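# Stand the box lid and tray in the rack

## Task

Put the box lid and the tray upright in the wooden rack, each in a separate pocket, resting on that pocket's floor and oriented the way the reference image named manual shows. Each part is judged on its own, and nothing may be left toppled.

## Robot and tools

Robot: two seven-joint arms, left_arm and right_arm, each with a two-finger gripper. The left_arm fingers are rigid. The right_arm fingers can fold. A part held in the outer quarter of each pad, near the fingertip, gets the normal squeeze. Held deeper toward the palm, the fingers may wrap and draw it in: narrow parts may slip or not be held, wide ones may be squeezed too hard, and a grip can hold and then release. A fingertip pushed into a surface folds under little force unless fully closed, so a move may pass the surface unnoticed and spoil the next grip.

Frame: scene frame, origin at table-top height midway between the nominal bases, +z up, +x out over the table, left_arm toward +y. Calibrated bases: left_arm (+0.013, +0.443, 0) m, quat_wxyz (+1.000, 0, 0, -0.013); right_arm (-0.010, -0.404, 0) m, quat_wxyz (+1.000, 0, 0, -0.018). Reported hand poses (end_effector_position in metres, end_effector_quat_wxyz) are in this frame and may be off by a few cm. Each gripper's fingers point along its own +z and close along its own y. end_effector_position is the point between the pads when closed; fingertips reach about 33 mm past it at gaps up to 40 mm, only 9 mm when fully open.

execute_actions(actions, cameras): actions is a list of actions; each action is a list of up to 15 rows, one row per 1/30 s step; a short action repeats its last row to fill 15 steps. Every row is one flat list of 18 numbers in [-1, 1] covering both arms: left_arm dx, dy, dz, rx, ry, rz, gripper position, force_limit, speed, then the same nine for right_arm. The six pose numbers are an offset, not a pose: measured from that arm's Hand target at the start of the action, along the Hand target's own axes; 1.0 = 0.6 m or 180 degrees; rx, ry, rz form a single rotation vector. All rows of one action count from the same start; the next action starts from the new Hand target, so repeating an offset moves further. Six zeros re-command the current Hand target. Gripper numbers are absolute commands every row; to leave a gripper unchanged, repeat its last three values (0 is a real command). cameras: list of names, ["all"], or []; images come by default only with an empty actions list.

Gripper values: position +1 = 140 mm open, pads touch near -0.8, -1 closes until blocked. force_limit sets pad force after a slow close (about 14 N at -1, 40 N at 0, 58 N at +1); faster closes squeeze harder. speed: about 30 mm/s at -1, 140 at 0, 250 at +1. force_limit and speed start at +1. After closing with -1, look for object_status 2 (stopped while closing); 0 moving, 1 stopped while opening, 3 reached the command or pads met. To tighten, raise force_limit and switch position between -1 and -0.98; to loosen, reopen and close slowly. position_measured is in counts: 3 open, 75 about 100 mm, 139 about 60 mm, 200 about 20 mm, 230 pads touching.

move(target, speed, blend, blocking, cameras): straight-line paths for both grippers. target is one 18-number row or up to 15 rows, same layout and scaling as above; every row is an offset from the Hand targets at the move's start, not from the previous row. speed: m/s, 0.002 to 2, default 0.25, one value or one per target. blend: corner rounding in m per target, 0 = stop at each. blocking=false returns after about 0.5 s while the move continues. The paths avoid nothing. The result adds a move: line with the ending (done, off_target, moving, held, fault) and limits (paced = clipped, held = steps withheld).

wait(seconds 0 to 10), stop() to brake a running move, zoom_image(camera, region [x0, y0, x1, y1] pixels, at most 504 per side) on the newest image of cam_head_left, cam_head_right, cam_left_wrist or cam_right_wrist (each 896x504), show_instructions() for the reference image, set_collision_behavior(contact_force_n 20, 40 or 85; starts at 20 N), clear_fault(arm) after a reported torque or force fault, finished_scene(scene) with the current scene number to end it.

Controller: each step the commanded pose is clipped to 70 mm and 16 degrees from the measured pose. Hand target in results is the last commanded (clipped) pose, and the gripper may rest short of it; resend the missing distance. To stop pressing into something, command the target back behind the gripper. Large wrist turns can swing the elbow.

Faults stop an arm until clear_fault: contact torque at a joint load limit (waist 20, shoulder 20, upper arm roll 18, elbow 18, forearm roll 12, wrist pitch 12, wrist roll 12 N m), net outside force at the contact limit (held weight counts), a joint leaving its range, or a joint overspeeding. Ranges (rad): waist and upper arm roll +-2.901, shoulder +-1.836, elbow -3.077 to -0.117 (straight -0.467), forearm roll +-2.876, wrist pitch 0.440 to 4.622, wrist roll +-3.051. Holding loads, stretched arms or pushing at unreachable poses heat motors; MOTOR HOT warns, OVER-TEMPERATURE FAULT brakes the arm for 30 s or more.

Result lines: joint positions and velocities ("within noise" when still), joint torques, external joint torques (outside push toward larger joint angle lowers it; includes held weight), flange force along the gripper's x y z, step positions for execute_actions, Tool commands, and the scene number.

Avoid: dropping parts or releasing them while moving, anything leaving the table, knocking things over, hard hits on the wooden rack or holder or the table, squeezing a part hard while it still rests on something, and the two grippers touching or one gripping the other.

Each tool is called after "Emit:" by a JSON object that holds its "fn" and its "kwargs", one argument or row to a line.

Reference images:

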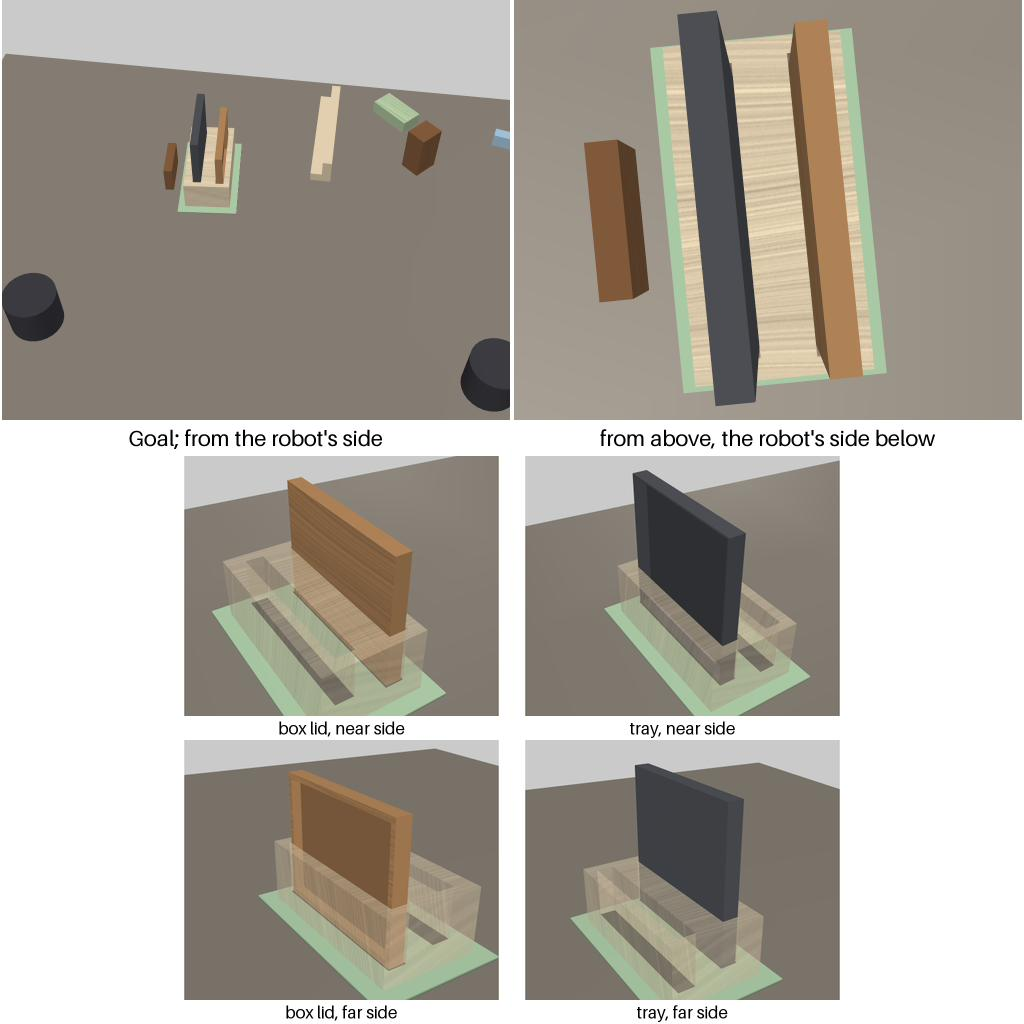

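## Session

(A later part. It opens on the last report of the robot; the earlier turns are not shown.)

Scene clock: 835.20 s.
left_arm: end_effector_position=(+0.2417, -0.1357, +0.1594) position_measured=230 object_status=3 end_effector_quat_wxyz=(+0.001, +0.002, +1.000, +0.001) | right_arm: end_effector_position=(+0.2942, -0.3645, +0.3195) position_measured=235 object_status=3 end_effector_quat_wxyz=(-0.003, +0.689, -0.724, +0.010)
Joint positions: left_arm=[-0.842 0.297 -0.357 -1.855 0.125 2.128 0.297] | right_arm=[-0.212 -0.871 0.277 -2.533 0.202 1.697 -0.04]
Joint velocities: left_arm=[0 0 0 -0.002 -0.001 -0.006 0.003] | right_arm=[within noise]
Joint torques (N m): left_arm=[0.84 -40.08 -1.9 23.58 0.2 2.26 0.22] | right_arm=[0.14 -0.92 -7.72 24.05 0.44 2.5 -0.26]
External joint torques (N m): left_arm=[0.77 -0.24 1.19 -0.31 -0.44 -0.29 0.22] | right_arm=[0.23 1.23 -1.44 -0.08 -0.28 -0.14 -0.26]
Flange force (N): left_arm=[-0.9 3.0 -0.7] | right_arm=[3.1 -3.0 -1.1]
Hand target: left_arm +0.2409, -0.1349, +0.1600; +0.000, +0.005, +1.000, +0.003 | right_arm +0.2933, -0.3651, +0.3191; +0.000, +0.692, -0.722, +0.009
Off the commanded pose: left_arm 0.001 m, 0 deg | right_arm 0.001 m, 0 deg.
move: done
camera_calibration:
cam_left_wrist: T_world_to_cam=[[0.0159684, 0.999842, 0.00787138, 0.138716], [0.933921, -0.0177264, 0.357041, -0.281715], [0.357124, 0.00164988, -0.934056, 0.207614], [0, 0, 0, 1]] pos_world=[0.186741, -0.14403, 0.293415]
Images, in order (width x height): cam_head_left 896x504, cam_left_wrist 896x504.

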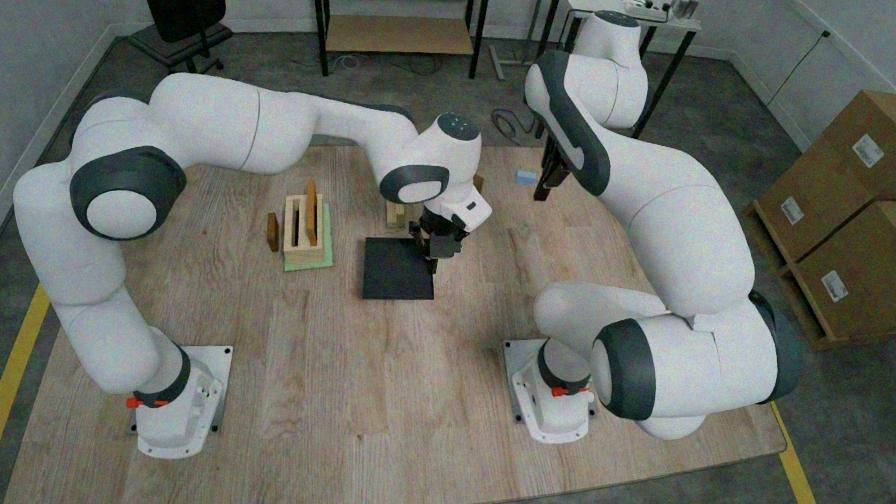

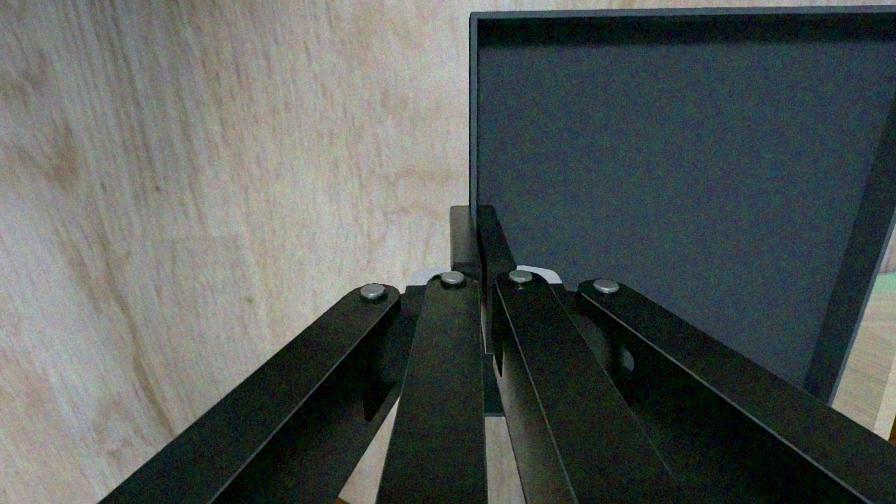

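Emit:
{"fn": "zoom_image", "kwargs": {
  "camera": "cam_head_left",
  "region": [270, 180, 350, 280]
}}

Emit:
{"fn": "move", "kwargs": {
  "target": [
    [-0.1,0.2,-0.25,0.1,0,0,-1,0.1,-1,0,0,0,0,0,0,-1,-1,0.5],
    [-0.232,0.4248,-0.2667,0.5,0,0,-1,0.1,-1,0,0,0,0,0,0,-1,-1,0.5]
  ],
  "speed": [0.3,0.3],
  "blend": [0.03,0],
  "cameras": ["all"]
}}

Emit:
{"fn": "zoom_image", "kwargs": {
  "camera": "cam_head_left",
  "region": [250, 140, 410, 280]
}}

Scaled by 5.040 from the camera's 896x504 image, which has a finer 1280x720 frame.

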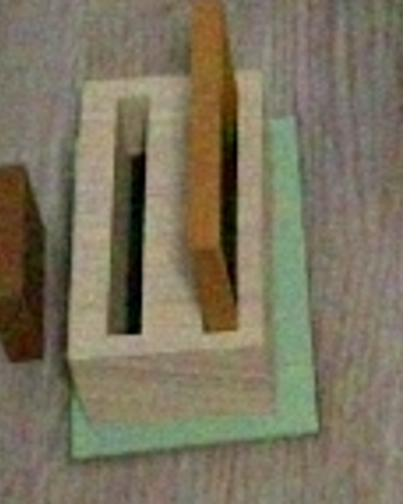

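Scene clock: 845.03 s.
left_arm: end_effector_position=(+0.3831, +0.1180, +0.3214) position_measured=230 object_status=3 end_effector_quat_wxyz=(-0.008, +0.000, +0.709, -0.705) | right_arm: end_effector_position=(+0.2942, -0.3645, +0.3195) position_measured=235 object_status=3 end_effector_quat_wxyz=(-0.003, +0.689, -0.724, +0.010)
Joint positions: left_arm=[-1.48 -1.192 1.421 -2.759 -0.793 2.594 2.143] | right_arm=[-0.212 -0.871 0.277 -2.533 0.202 1.697 -0.04]
Joint velocities: left_arm=[0.001 0 0.001 0.001 0.001 0.001 0.005] | right_arm=[within noise]
Joint torques (N m): left_arm=[0.01 11.27 -19.45 8.16 0.42 -1.48 0.12] | right_arm=[0.13 -0.87 -7.73 23.96 0.45 2.5 -0.25]
External joint torques (N m): left_arm=[0.07 -0.69 1.38 -0.28 0.19 -0.06 0.22] | right_arm=[0.18 1.35 -1.47 -0.24 -0.27 -0.15 -0.25]
Flange force (N): left_arm=[-0.6 4.8 0.0] | right_arm=[3.2 -3.1 -0.7]
Hand target: left_arm +0.3830, +0.1177, +0.3212; -0.004, +0.004, +0.709, -0.705 | right_arm +0.2933, -0.3651, +0.3191; +0.000, +0.692, -0.722, +0.009
Off the commanded pose: left_arm 0.000 m, 1 deg | right_arm 0.001 m, 0 deg.
move: done
camera_calibration:
cam_left_wrist: T_world_to_cam=[[0.00107891, 0.0102714, -0.999947, 0.327883], [0.938795, 0.344446, 0.00455106, -0.398504], [0.344474, -0.93875, -0.0092711, 0.126592], [0, 0, 0, 1]] pos_world=[0.330152, 0.252733, 0.330853]
cam_right_wrist: T_world_to_cam=[[-0.998828, 0.0475169, 0.00915681, 0.311991], [0.0480253, 0.950144, 0.308091, 0.241364], [0.00593925, 0.30817, -0.951313, 0.557285], [0, 0, 0, 1]] pos_world=[0.296724, -0.415894, 0.452933]

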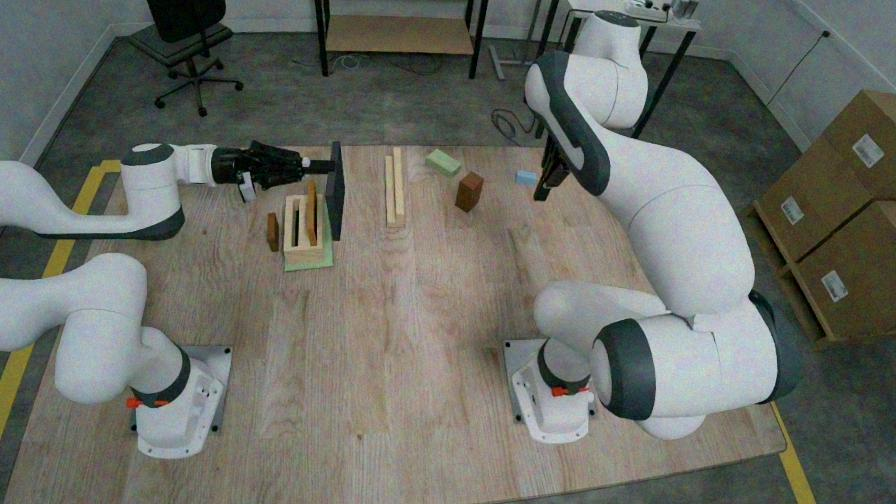

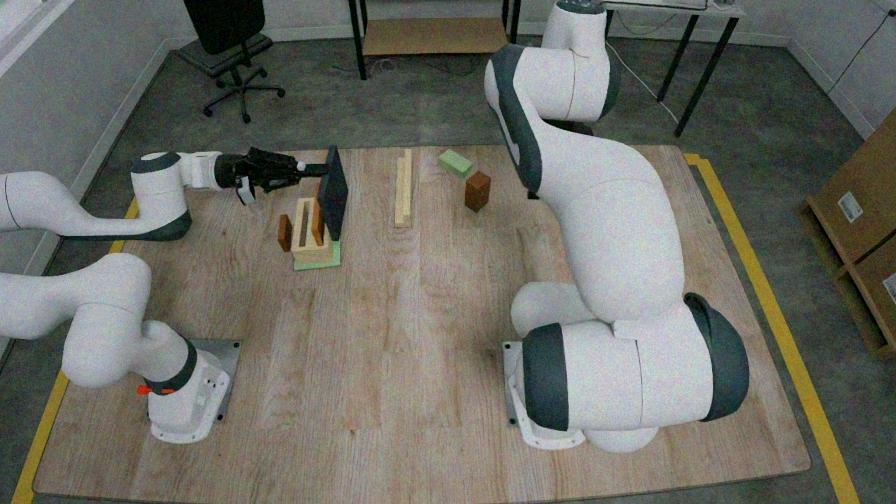

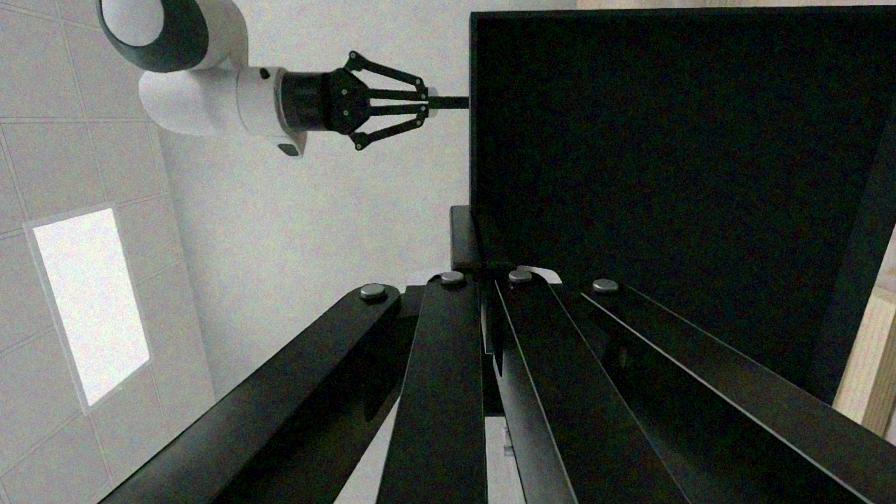

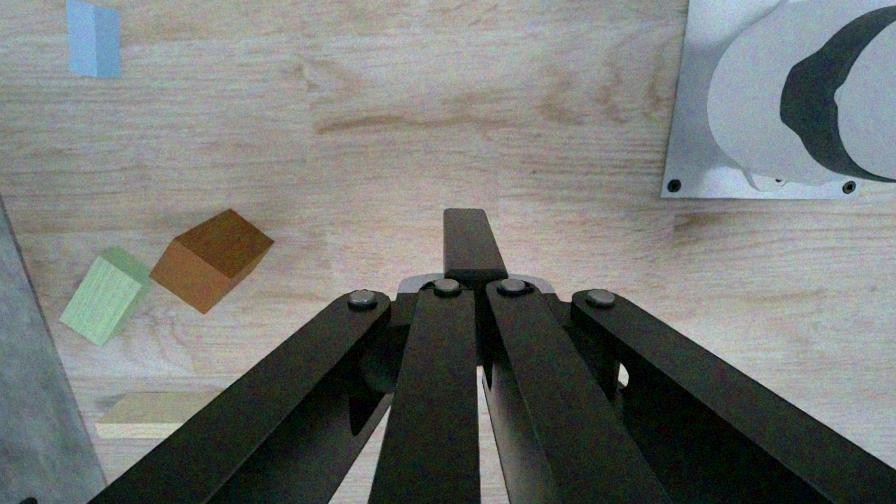

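Scaled by 3.150 from the camera's 896x504 image, which has a finer 1280x720 frame.

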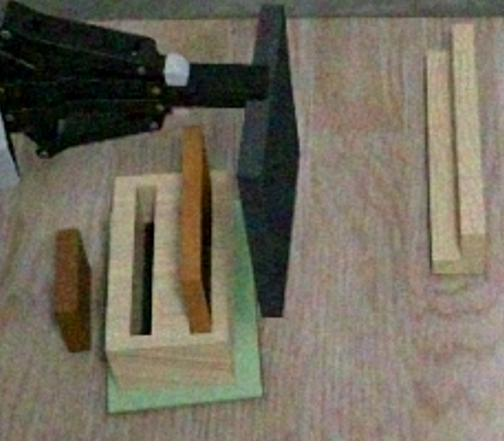

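Emit:
{"fn": "move", "kwargs": {
  "target": [
    [-0.0753,-0.03,-0.2047,0,-0.0306,0,-1,0.1,-1,0,0,0,0,0,0,-1,-1,0.5],
    [-0.0753,0.11,-0.2047,0,-0.0306,0,-1,0.1,-1,0,0,0,0,0,0,-1,-1,0.5]
  ],
  "speed": [0.2,0.15],
  "blend": [0.01,0],
  "cameras": ["all"]
}}

Emit:
{"fn": "zoom_image", "kwargs": {
  "camera": "cam_head_left",
  "region": [260, 150, 350, 260]
}}

Emit:
{"fn": "zoom_image", "kwargs": {
  "camera": "cam_head_right",
  "region": [260, 150, 350, 260]
}}

Emit:
{"fn": "zoom_image", "kwargs": {
  "camera": "cam_left_wrist",
  "region": [640, 0, 896, 400]
}}

Scene clock: 863.93 s.
left_arm: end_effector_position=(+0.4286, +0.2402, +0.2561) position_measured=230 object_status=3 end_effector_quat_wxyz=(+0.026, -0.033, +0.708, -0.705) | right_arm: end_effector_position=(+0.2942, -0.3645, +0.3195) position_measured=235 object_status=3 end_effector_quat_wxyz=(-0.003, +0.689, -0.724, +0.010)
Joint positions: left_arm=[-1.299 -1.156 1.675 -2.655 -0.556 2.355 2.155] | right_arm=[-0.212 -0.871 0.277 -2.533 0.202 1.697 -0.04]
Joint velocities: left_arm=[0.001 -0.001 0.001 0 0 0.002 0.005] | right_arm=[within noise]
Joint torques (N m): left_arm=[0.16 14.48 -20.63 4.99 -0.32 -1.51 0.06] | right_arm=[0.14 -0.87 -7.73 24.01 0.42 2.5 -0.23]
External joint torques (N m): left_arm=[0.15 -0.66 1.35 0.1 0.1 -0.08 0.16] | right_arm=[0.22 1.25 -1.5 -0.06 -0.29 -0.13 -0.23]
Flange force (N): left_arm=[-1.1 4.3 -0.6] | right_arm=[3.2 -3.1 -1.2]
Hand target: left_arm +0.4295, +0.2403, +0.2558; +0.030, -0.030, +0.708, -0.705 | right_arm +0.2933, -0.3651, +0.3191; +0.000, +0.692, -0.722, +0.009
Off the commanded pose: left_arm 0.001 m, 1 deg | right_arm 0.001 m, 0 deg.
move: done
camera_calibration:
cam_left_wrist: T_world_to_cam=[[0.000089106, 0.00988054, -0.999951, 0.261858], [0.902073, 0.431562, 0.00434466, -0.488046], [0.431584, -0.902029, -0.00887451, 0.178782], [0, 0, 0, 1]] pos_world=[0.36307, 0.369302, 0.265553]
cam_right_wrist: T_world_to_cam=[[-0.998828, 0.0475169, 0.00915681, 0.311991], [0.0480253, 0.950144, 0.308091, 0.241364], [0.00593925, 0.30817, -0.951313, 0.557285], [0, 0, 0, 1]] pos_world=[0.296724, -0.415894, 0.452933]

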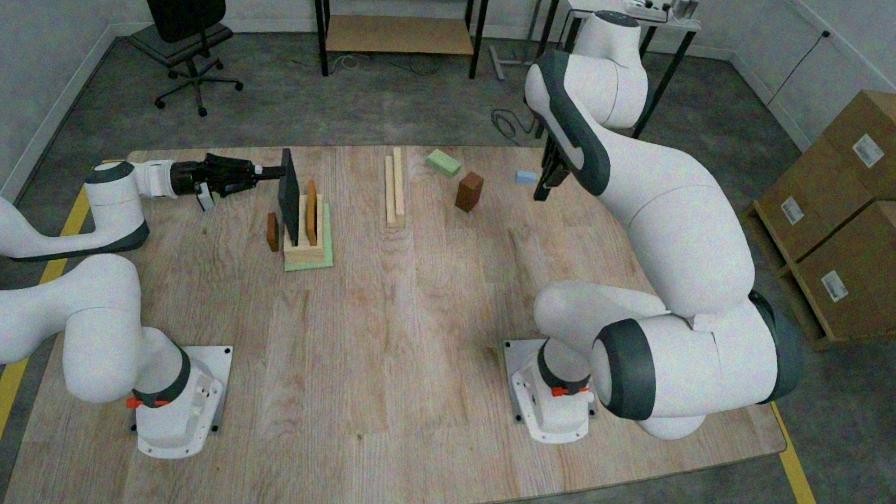

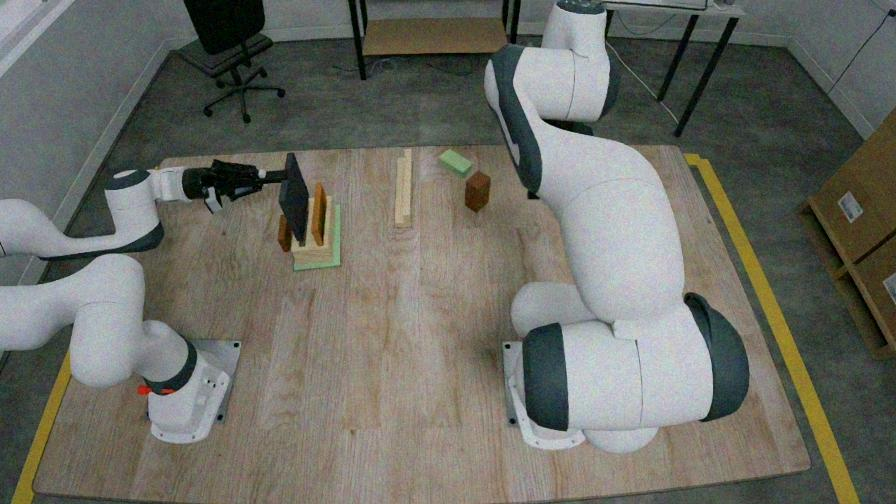

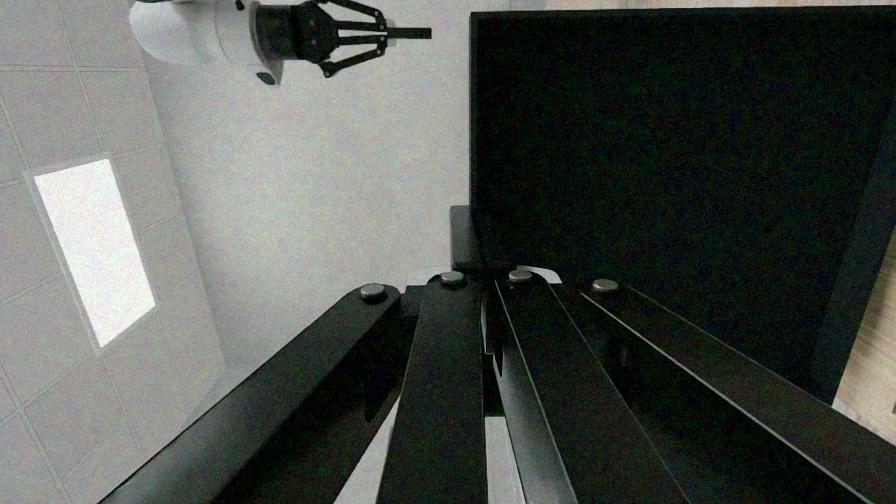

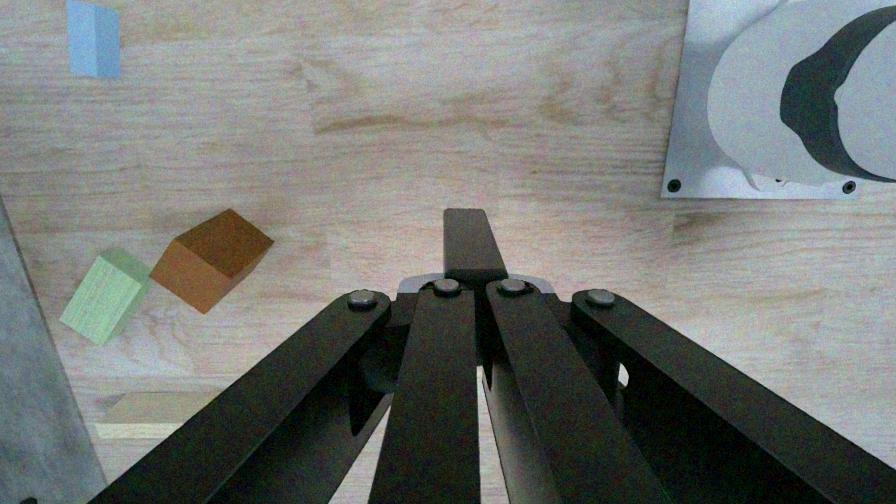

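Scaled by 4.582 from the camera's 896x504 image, which has a finer 1280x720 frame.

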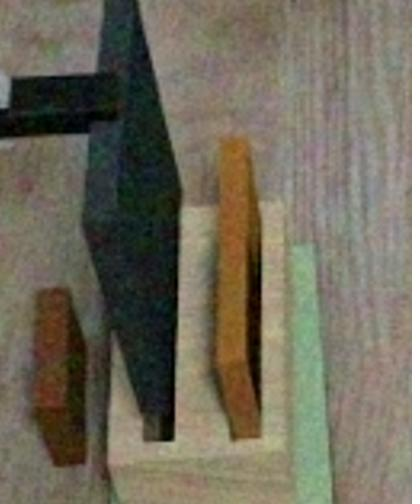

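Scaled by 4.582 from the camera's 896x504 image, which has a finer 1280x720 frame.

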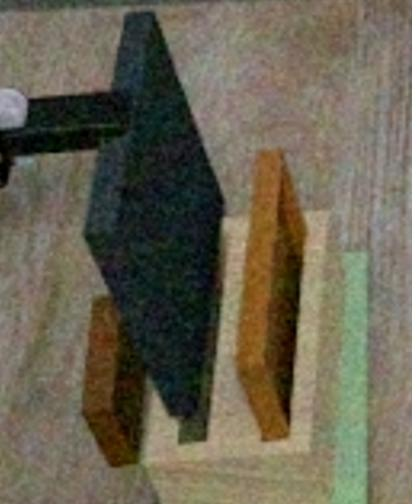

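Scaled by 1.260 from the camera's 896x504 image, which has a finer 1280x720 frame.

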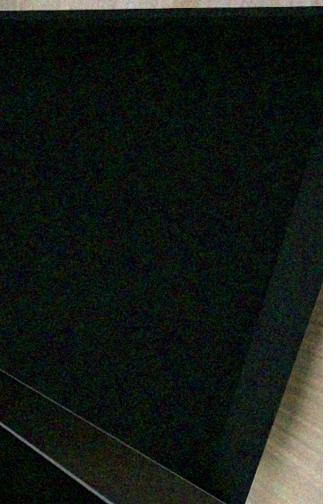

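Emit:
{"fn": "move", "kwargs": {
  "target": [0,0.025,-0.005,0,0,0,-1,0.1,-1,0,0,0,0,0,0,-1,-1,0.5],
  "speed": 0.06,
  "cameras": ["cam_head_left","cam_head_right","cam_left_wrist"]
}}

Emit:
{"fn": "zoom_image", "kwargs": {
  "camera": "cam_head_left",
  "region": [270, 180, 330, 255]
}}

Emit:
{"fn": "zoom_image", "kwargs": {
  "camera": "cam_head_right",
  "region": [275, 180, 335, 255]
}}

Emit:
{"fn": "zoom_image", "kwargs": {
  "camera": "cam_left_wrist",
  "region": [746, 200, 896, 430]
}}

Scene clock: 875.07 s.
left_arm: end_effector_position=(+0.4288, +0.2436, +0.2408) position_measured=230 object_status=3 end_effector_quat_wxyz=(+0.026, -0.034, +0.708, -0.705) | right_arm: end_effector_position=(+0.2942, -0.3645, +0.3195) position_measured=235 object_status=3 end_effector_quat_wxyz=(-0.003, +0.689, -0.724, +0.010)
Joint positions: left_arm=[-1.315 -1.164 1.721 -2.646 -0.534 2.355 2.176] | right_arm=[-0.212 -0.871 0.277 -2.533 0.202 1.697 -0.04]
Joint velocities: left_arm=[0.001 -0.001 0 0 0.001 0 0.005] | right_arm=[within noise]
Joint torques (N m): left_arm=[0.02 15.15 -20.71 4.28 -0.35 -1.77 0.04] | right_arm=[0.1 -0.86 -7.72 23.97 0.44 2.51 -0.27]
External joint torques (N m): left_arm=[0.13 -0.61 1.41 0.36 0.07 -0.28 0.14] | right_arm=[0.16 1.25 -1.5 -0.21 -0.29 -0.14 -0.27]
Flange force (N): left_arm=[-1.9 4.6 -1.3] | right_arm=[3.3 -2.8 -0.8]
Hand target: left_arm +0.4292, +0.2434, +0.2408; +0.030, -0.030, +0.708, -0.705 | right_arm +0.2933, -0.3651, +0.3191; +0.000, +0.692, -0.722, +0.009
Off the commanded pose: left_arm 0.000 m, 1 deg | right_arm 0.001 m, 0 deg.
move: done
camera_calibration:
cam_left_wrist: T_world_to_cam=[[0.0000563388, 0.0108654, -0.999941, 0.246271], [0.901221, 0.433334, 0.00475938, -0.489813], [0.43336, -0.901168, -0.00976768, 0.18079], [0, 0, 0, 1]] pos_world=[0.363069, 0.372499, 0.250353]
Images, in order (width x height): cam_head_left 896x504, cam_head_right 896x504, cam_left_wrist 896x504.

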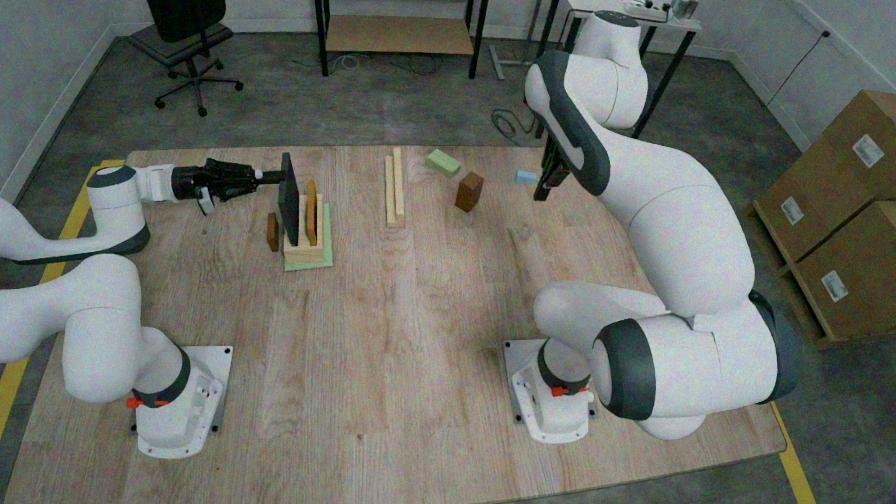

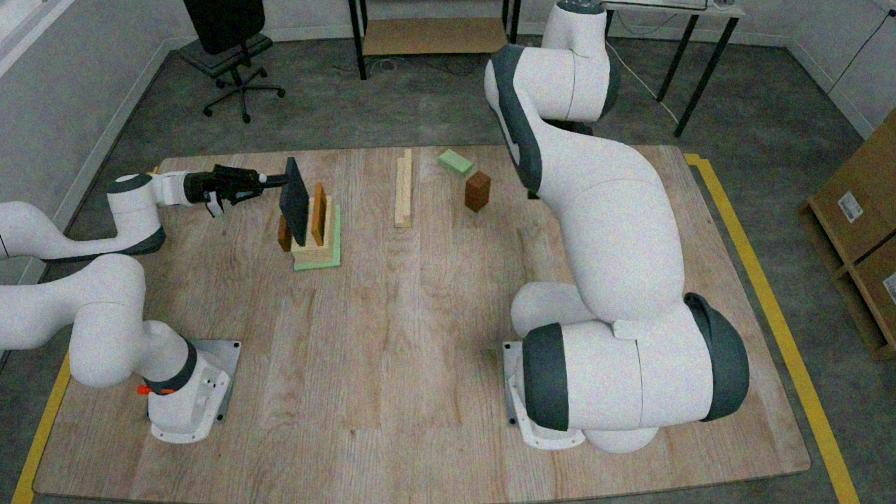

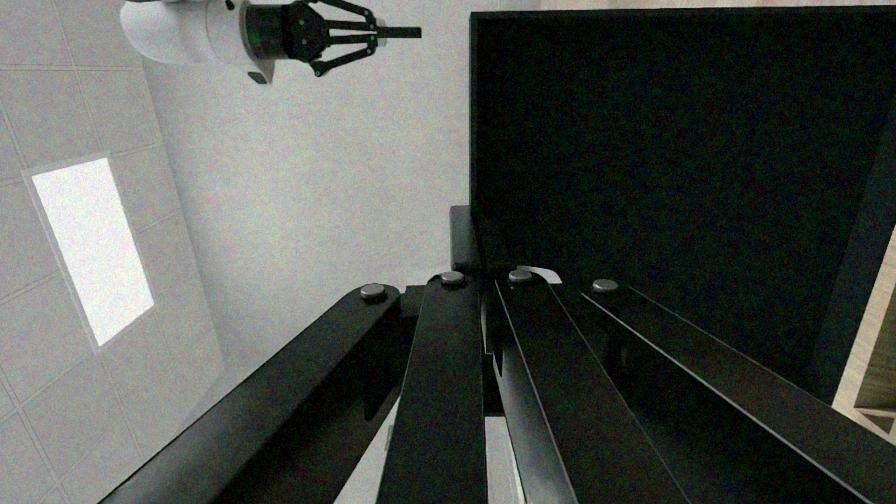

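Scaled by 6.720 from the camera's 896x504 image, which has a finer 1280x720 frame.

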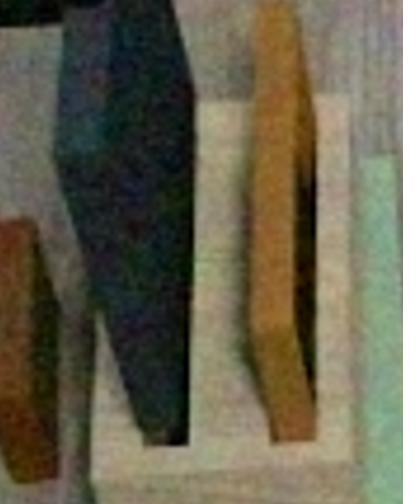

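Scaled by 6.720 from the camera's 896x504 image, which has a finer 1280x720 frame.

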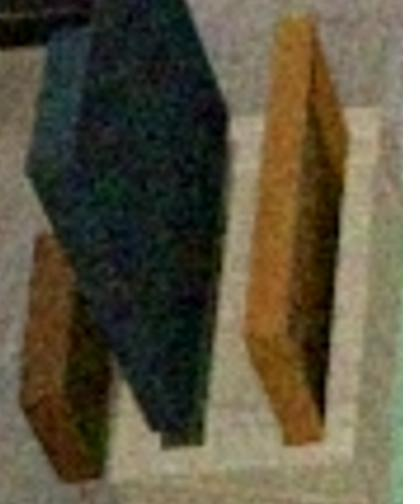

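Scaled by 2.191 from the camera's 896x504 image, which has a finer 1280x720 frame.

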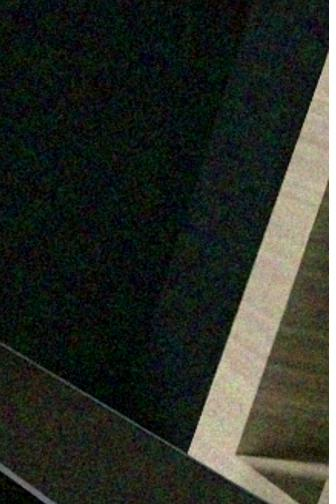

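Emit:
{"fn": "zoom_image", "kwargs": {
  "camera": "cam_left_wrist",
  "region": [816, 220, 896, 450]
}}

Scaled by 2.191 from the camera's 896x504 image, which has a finer 1280x720 frame.

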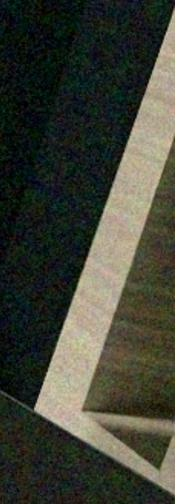

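Emit:
{"fn": "zoom_image", "kwargs": {
  "camera": "cam_head_left",
  "region": [278, 215, 318, 255]
}}

Emit:
{"fn": "zoom_image", "kwargs": {
  "camera": "cam_head_right",
  "region": [285, 215, 325, 255]
}}

Emit:
{"fn": "zoom_image", "kwargs": {
  "camera": "cam_left_wrist",
  "region": [796, 300, 896, 440]
}}

Scaled by 12.600 from the camera's 896x504 image, which has a finer 1280x720 frame.

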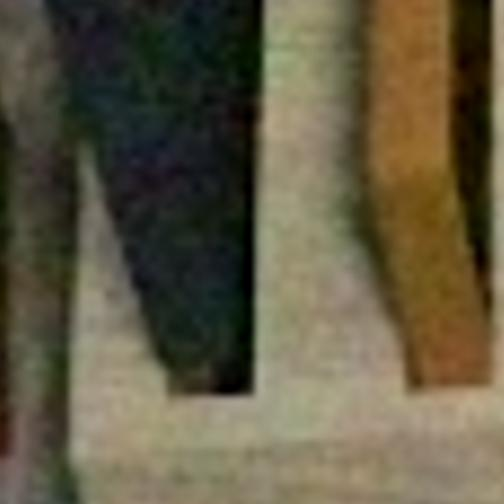

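Scaled by 12.600 from the camera's 896x504 image, which has a finer 1280x720 frame.

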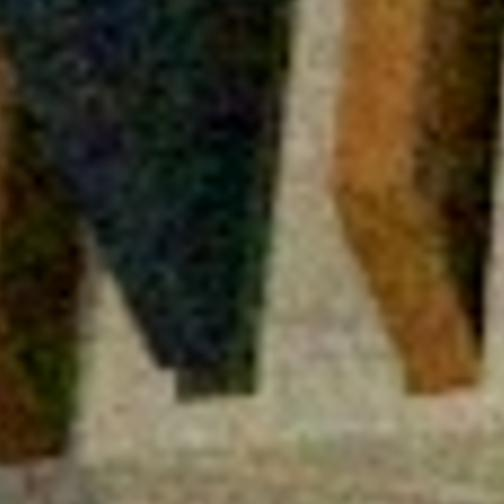

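Scaled by 3.600 from the camera's 896x504 image, which has a finer 1280x720 frame.

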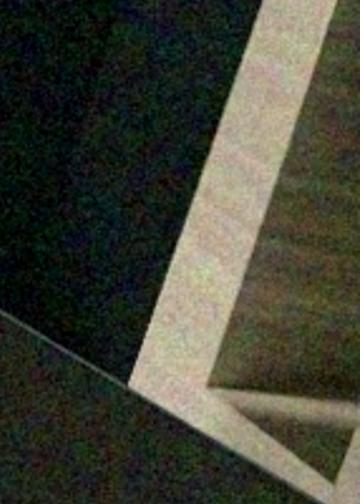

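Emit:
{"fn": "move", "kwargs": {
  "target": [-0.0073,0.025,-0.007,0,0,0,-1,0.1,-1,0,0,0,0,0,0,-1,-1,0.5],
  "speed": 0.05,
  "cameras": ["cam_head_left","cam_head_right","cam_left_wrist"]
}}

Emit:
{"fn": "zoom_image", "kwargs": {
  "camera": "cam_head_left",
  "region": [278, 190, 318, 255]
}}

Emit:
{"fn": "zoom_image", "kwargs": {
  "camera": "cam_head_right",
  "region": [285, 190, 325, 255]
}}

Emit:
{"fn": "zoom_image", "kwargs": {
  "camera": "cam_left_wrist",
  "region": [776, 200, 896, 440]
}}

Scene clock: 939.27 s.
left_arm: end_effector_position=(+0.4342, +0.2489, +0.2249) position_measured=230 object_status=3 end_effector_quat_wxyz=(+0.028, -0.036, +0.709, -0.703) | right_arm: end_effector_position=(+0.2942, -0.3645, +0.3195) position_measured=235 object_status=3 end_effector_quat_wxyz=(-0.003, +0.689, -0.724, +0.010)
Joint positions: left_arm=[-1.341 -1.176 1.769 -2.62 -0.507 2.355 2.191] | right_arm=[-0.212 -0.871 0.277 -2.533 0.202 1.697 -0.04]
Joint torques (N m): left_arm=[-0.01 15.83 -21.08 3.57 -0.28 -1.92 0.1] | right_arm=[0.17 -0.9 -7.67 24 0.44 2.49 -0.27]
External joint torques (N m): left_arm=[-0.02 -0.86 1.31 0.36 0.15 -0.42 0.2] | right_arm=[0.19 1.23 -1.5 -0.05 -0.28 -0.14 -0.27]
Flange force (N): left_arm=[-2.3 4.8 -1.1] | right_arm=[3.2 -3.0 -1.2]
Hand target: left_arm +0.4332, +0.2480, +0.2258; +0.030, -0.030, +0.708, -0.705 | right_arm +0.2933, -0.3651, +0.3191; +0.000, +0.692, -0.722, +0.009
Off the commanded pose: left_arm 0.002 m, 1 deg | right_arm 0.001 m, 0 deg.
move: done
camera_calibration:
cam_left_wrist: T_world_to_cam=[[0.000630128, 0.0140245, -0.999901, 0.229206], [0.899212, 0.437461, 0.00670245, -0.4975], [0.437512, -0.899128, -0.0123353, 0.181365], [0, 0, 0, 1]] pos_world=[0.367865, 0.377492, 0.234755]
Images, in order (width x height): cam_head_left 896x504, cam_head_right 896x504, cam_left_wrist 896x504.

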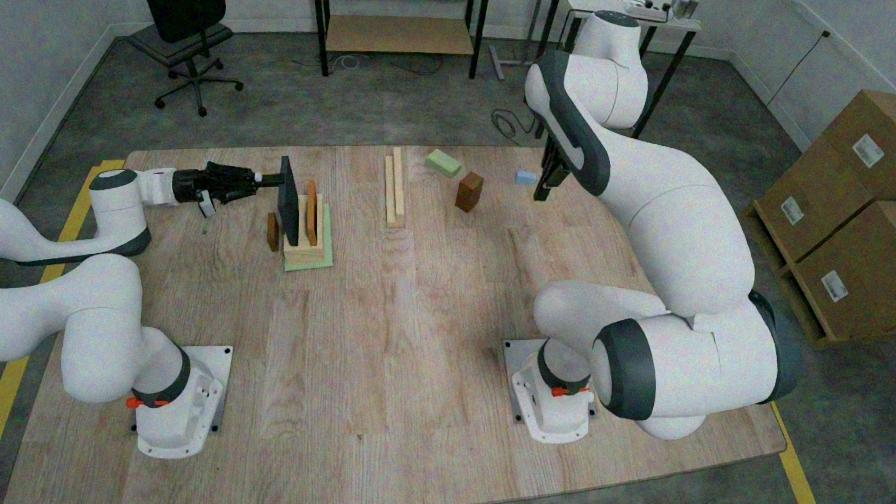

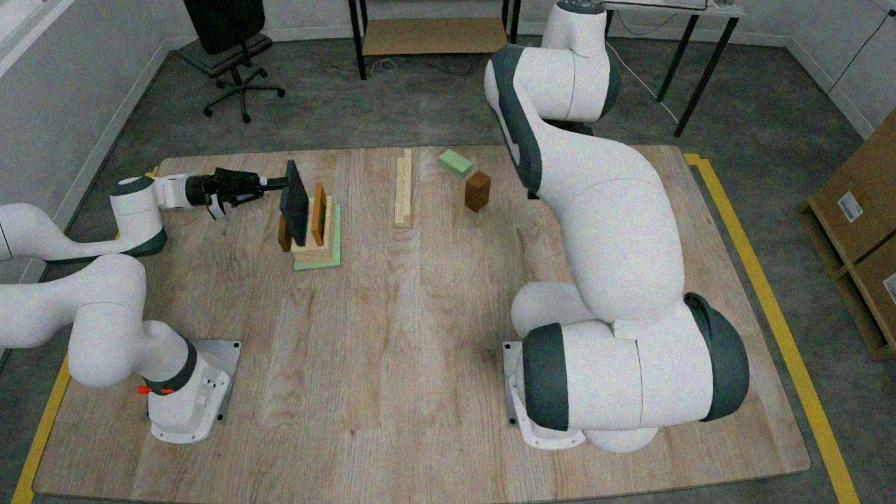

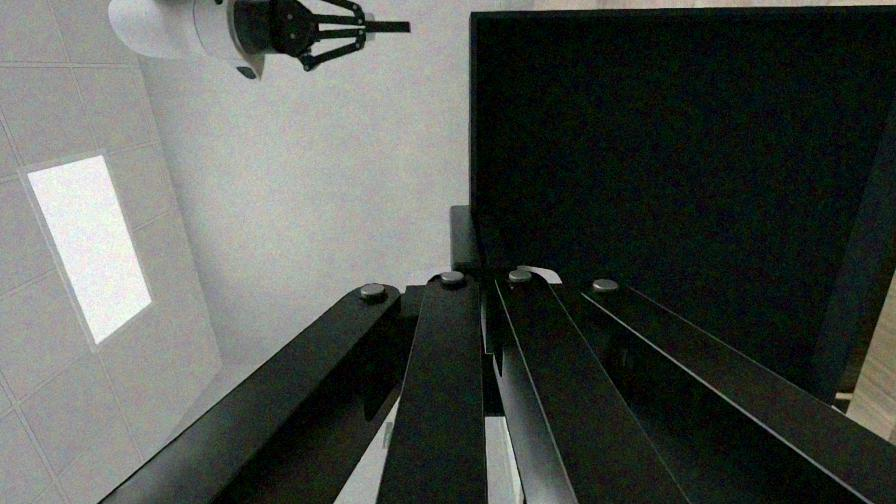

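Scaled by 7.754 from the camera's 896x504 image, which has a finer 1280x720 frame.

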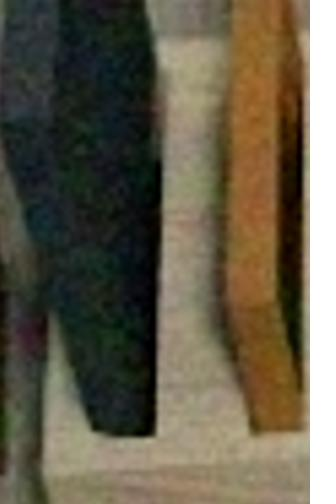

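Scaled by 7.754 from the camera's 896x504 image, which has a finer 1280x720 frame.

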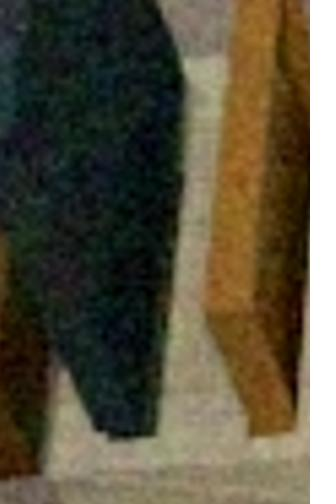

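Scaled by 2.100 from the camera's 896x504 image, which has a finer 1280x720 frame.

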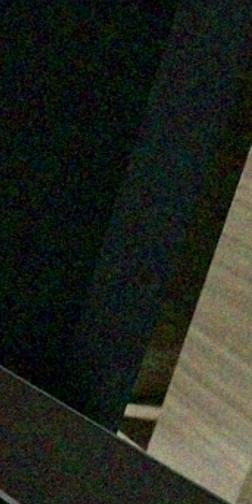

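Emit:
{"fn": "move", "kwargs": {
  "target": [0.001,0.011,-0.001,0,0,0,-1,0.1,-1,0,0,0,0,0,0,-1,-1,0.5],
  "speed": 0.04,
  "cameras": ["cam_head_left","cam_head_right","cam_left_wrist"]
}}

Emit:
{"fn": "zoom_image", "kwargs": {
  "camera": "cam_head_left",
  "region": [278, 190, 318, 255]
}}

Emit:
{"fn": "zoom_image", "kwargs": {
  "camera": "cam_head_right",
  "region": [285, 190, 325, 255]
}}

Emit:
{"fn": "zoom_image", "kwargs": {
  "camera": "cam_left_wrist",
  "region": [796, 280, 896, 440]
}}

Scene clock: 952.17 s.
left_arm: end_effector_position=(+0.4330, +0.2492, +0.2188) position_measured=230 object_status=3 end_effector_quat_wxyz=(+0.028, -0.035, +0.709, -0.704) | right_arm: end_effector_position=(+0.2942, -0.3645, +0.3195) position_measured=235 object_status=3 end_effector_quat_wxyz=(-0.003, +0.689, -0.724, +0.010)
Joint positions: left_arm=[-1.347 -1.184 1.787 -2.617 -0.494 2.355 2.197] | right_arm=[-0.212 -0.871 0.277 -2.533 0.202 1.697 -0.04]
Joint torques (N m): left_arm=[-0.02 16.06 -21.07 3.09 -0.26 -1.79 0.06] | right_arm=[0.12 -0.86 -7.73 23.99 0.44 2.49 -0.22]
External joint torques (N m): left_arm=[0.04 -0.87 1.46 0.25 0.17 -0.27 0.16] | right_arm=[0.21 1.26 -1.47 -0.15 -0.28 -0.16 -0.22]
Flange force (N): left_arm=[-1.8 5.1 -0.8] | right_arm=[3.1 -2.9 -1.0]
Hand target: left_arm +0.4325, +0.2486, +0.2192; +0.030, -0.030, +0.708, -0.705 | right_arm +0.2933, -0.3651, +0.3191; +0.000, +0.692, -0.722, +0.009
Off the commanded pose: left_arm 0.001 m, 1 deg | right_arm 0.001 m, 0 deg.
move: done
camera_calibration:
cam_left_wrist: T_world_to_cam=[[0.000974661, 0.0126273, -0.99992, 0.223304], [0.90007, 0.435699, 0.00637946, -0.496355], [0.435745, -0.900004, -0.0109408, 0.182836], [0, 0, 0, 1]] pos_world=[0.366866, 0.377995, 0.228453]
Images, in order (width x height): cam_head_left 896x504, cam_head_right 896x504, cam_left_wrist 896x504.

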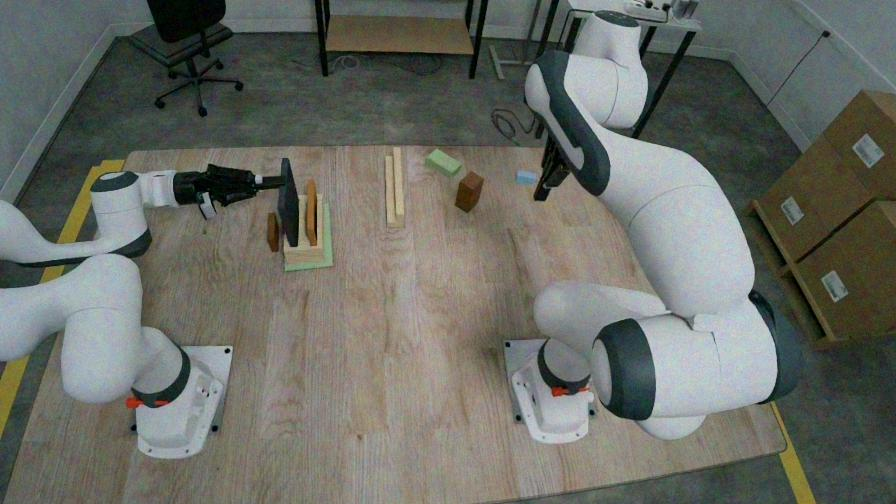

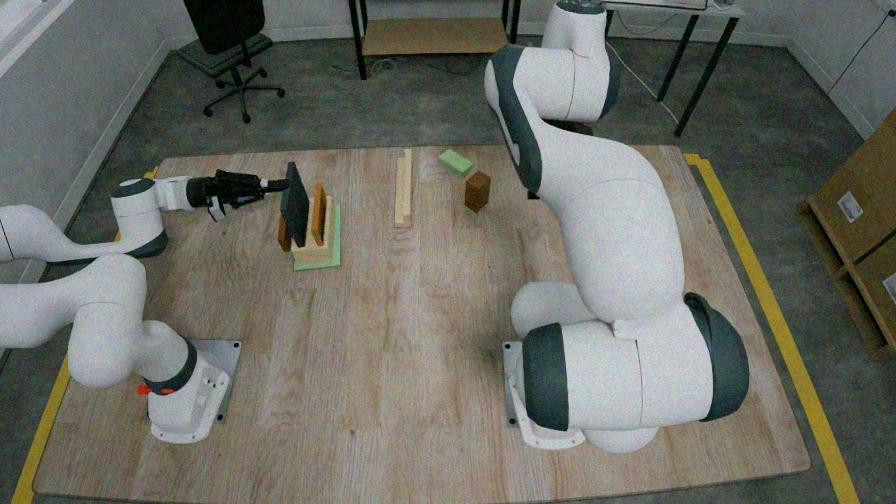

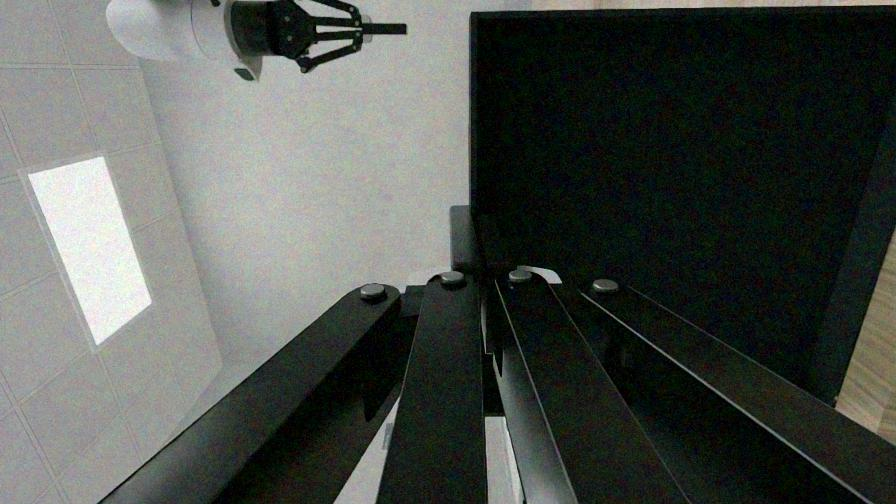

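Scaled by 7.754 from the camera's 896x504 image, which has a finer 1280x720 frame.

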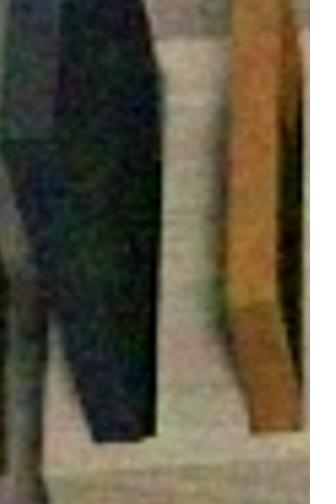

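Scaled by 7.754 from the camera's 896x504 image, which has a finer 1280x720 frame.

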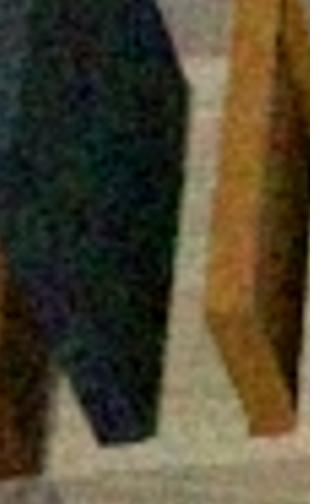

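Scaled by 3.150 from the camera's 896x504 image, which has a finer 1280x720 frame.

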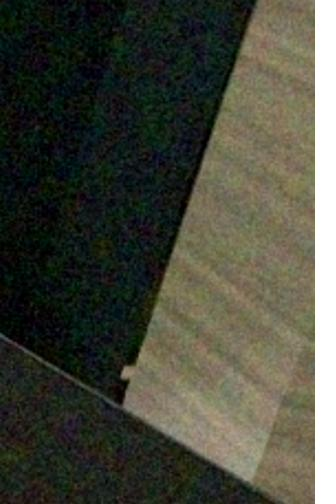

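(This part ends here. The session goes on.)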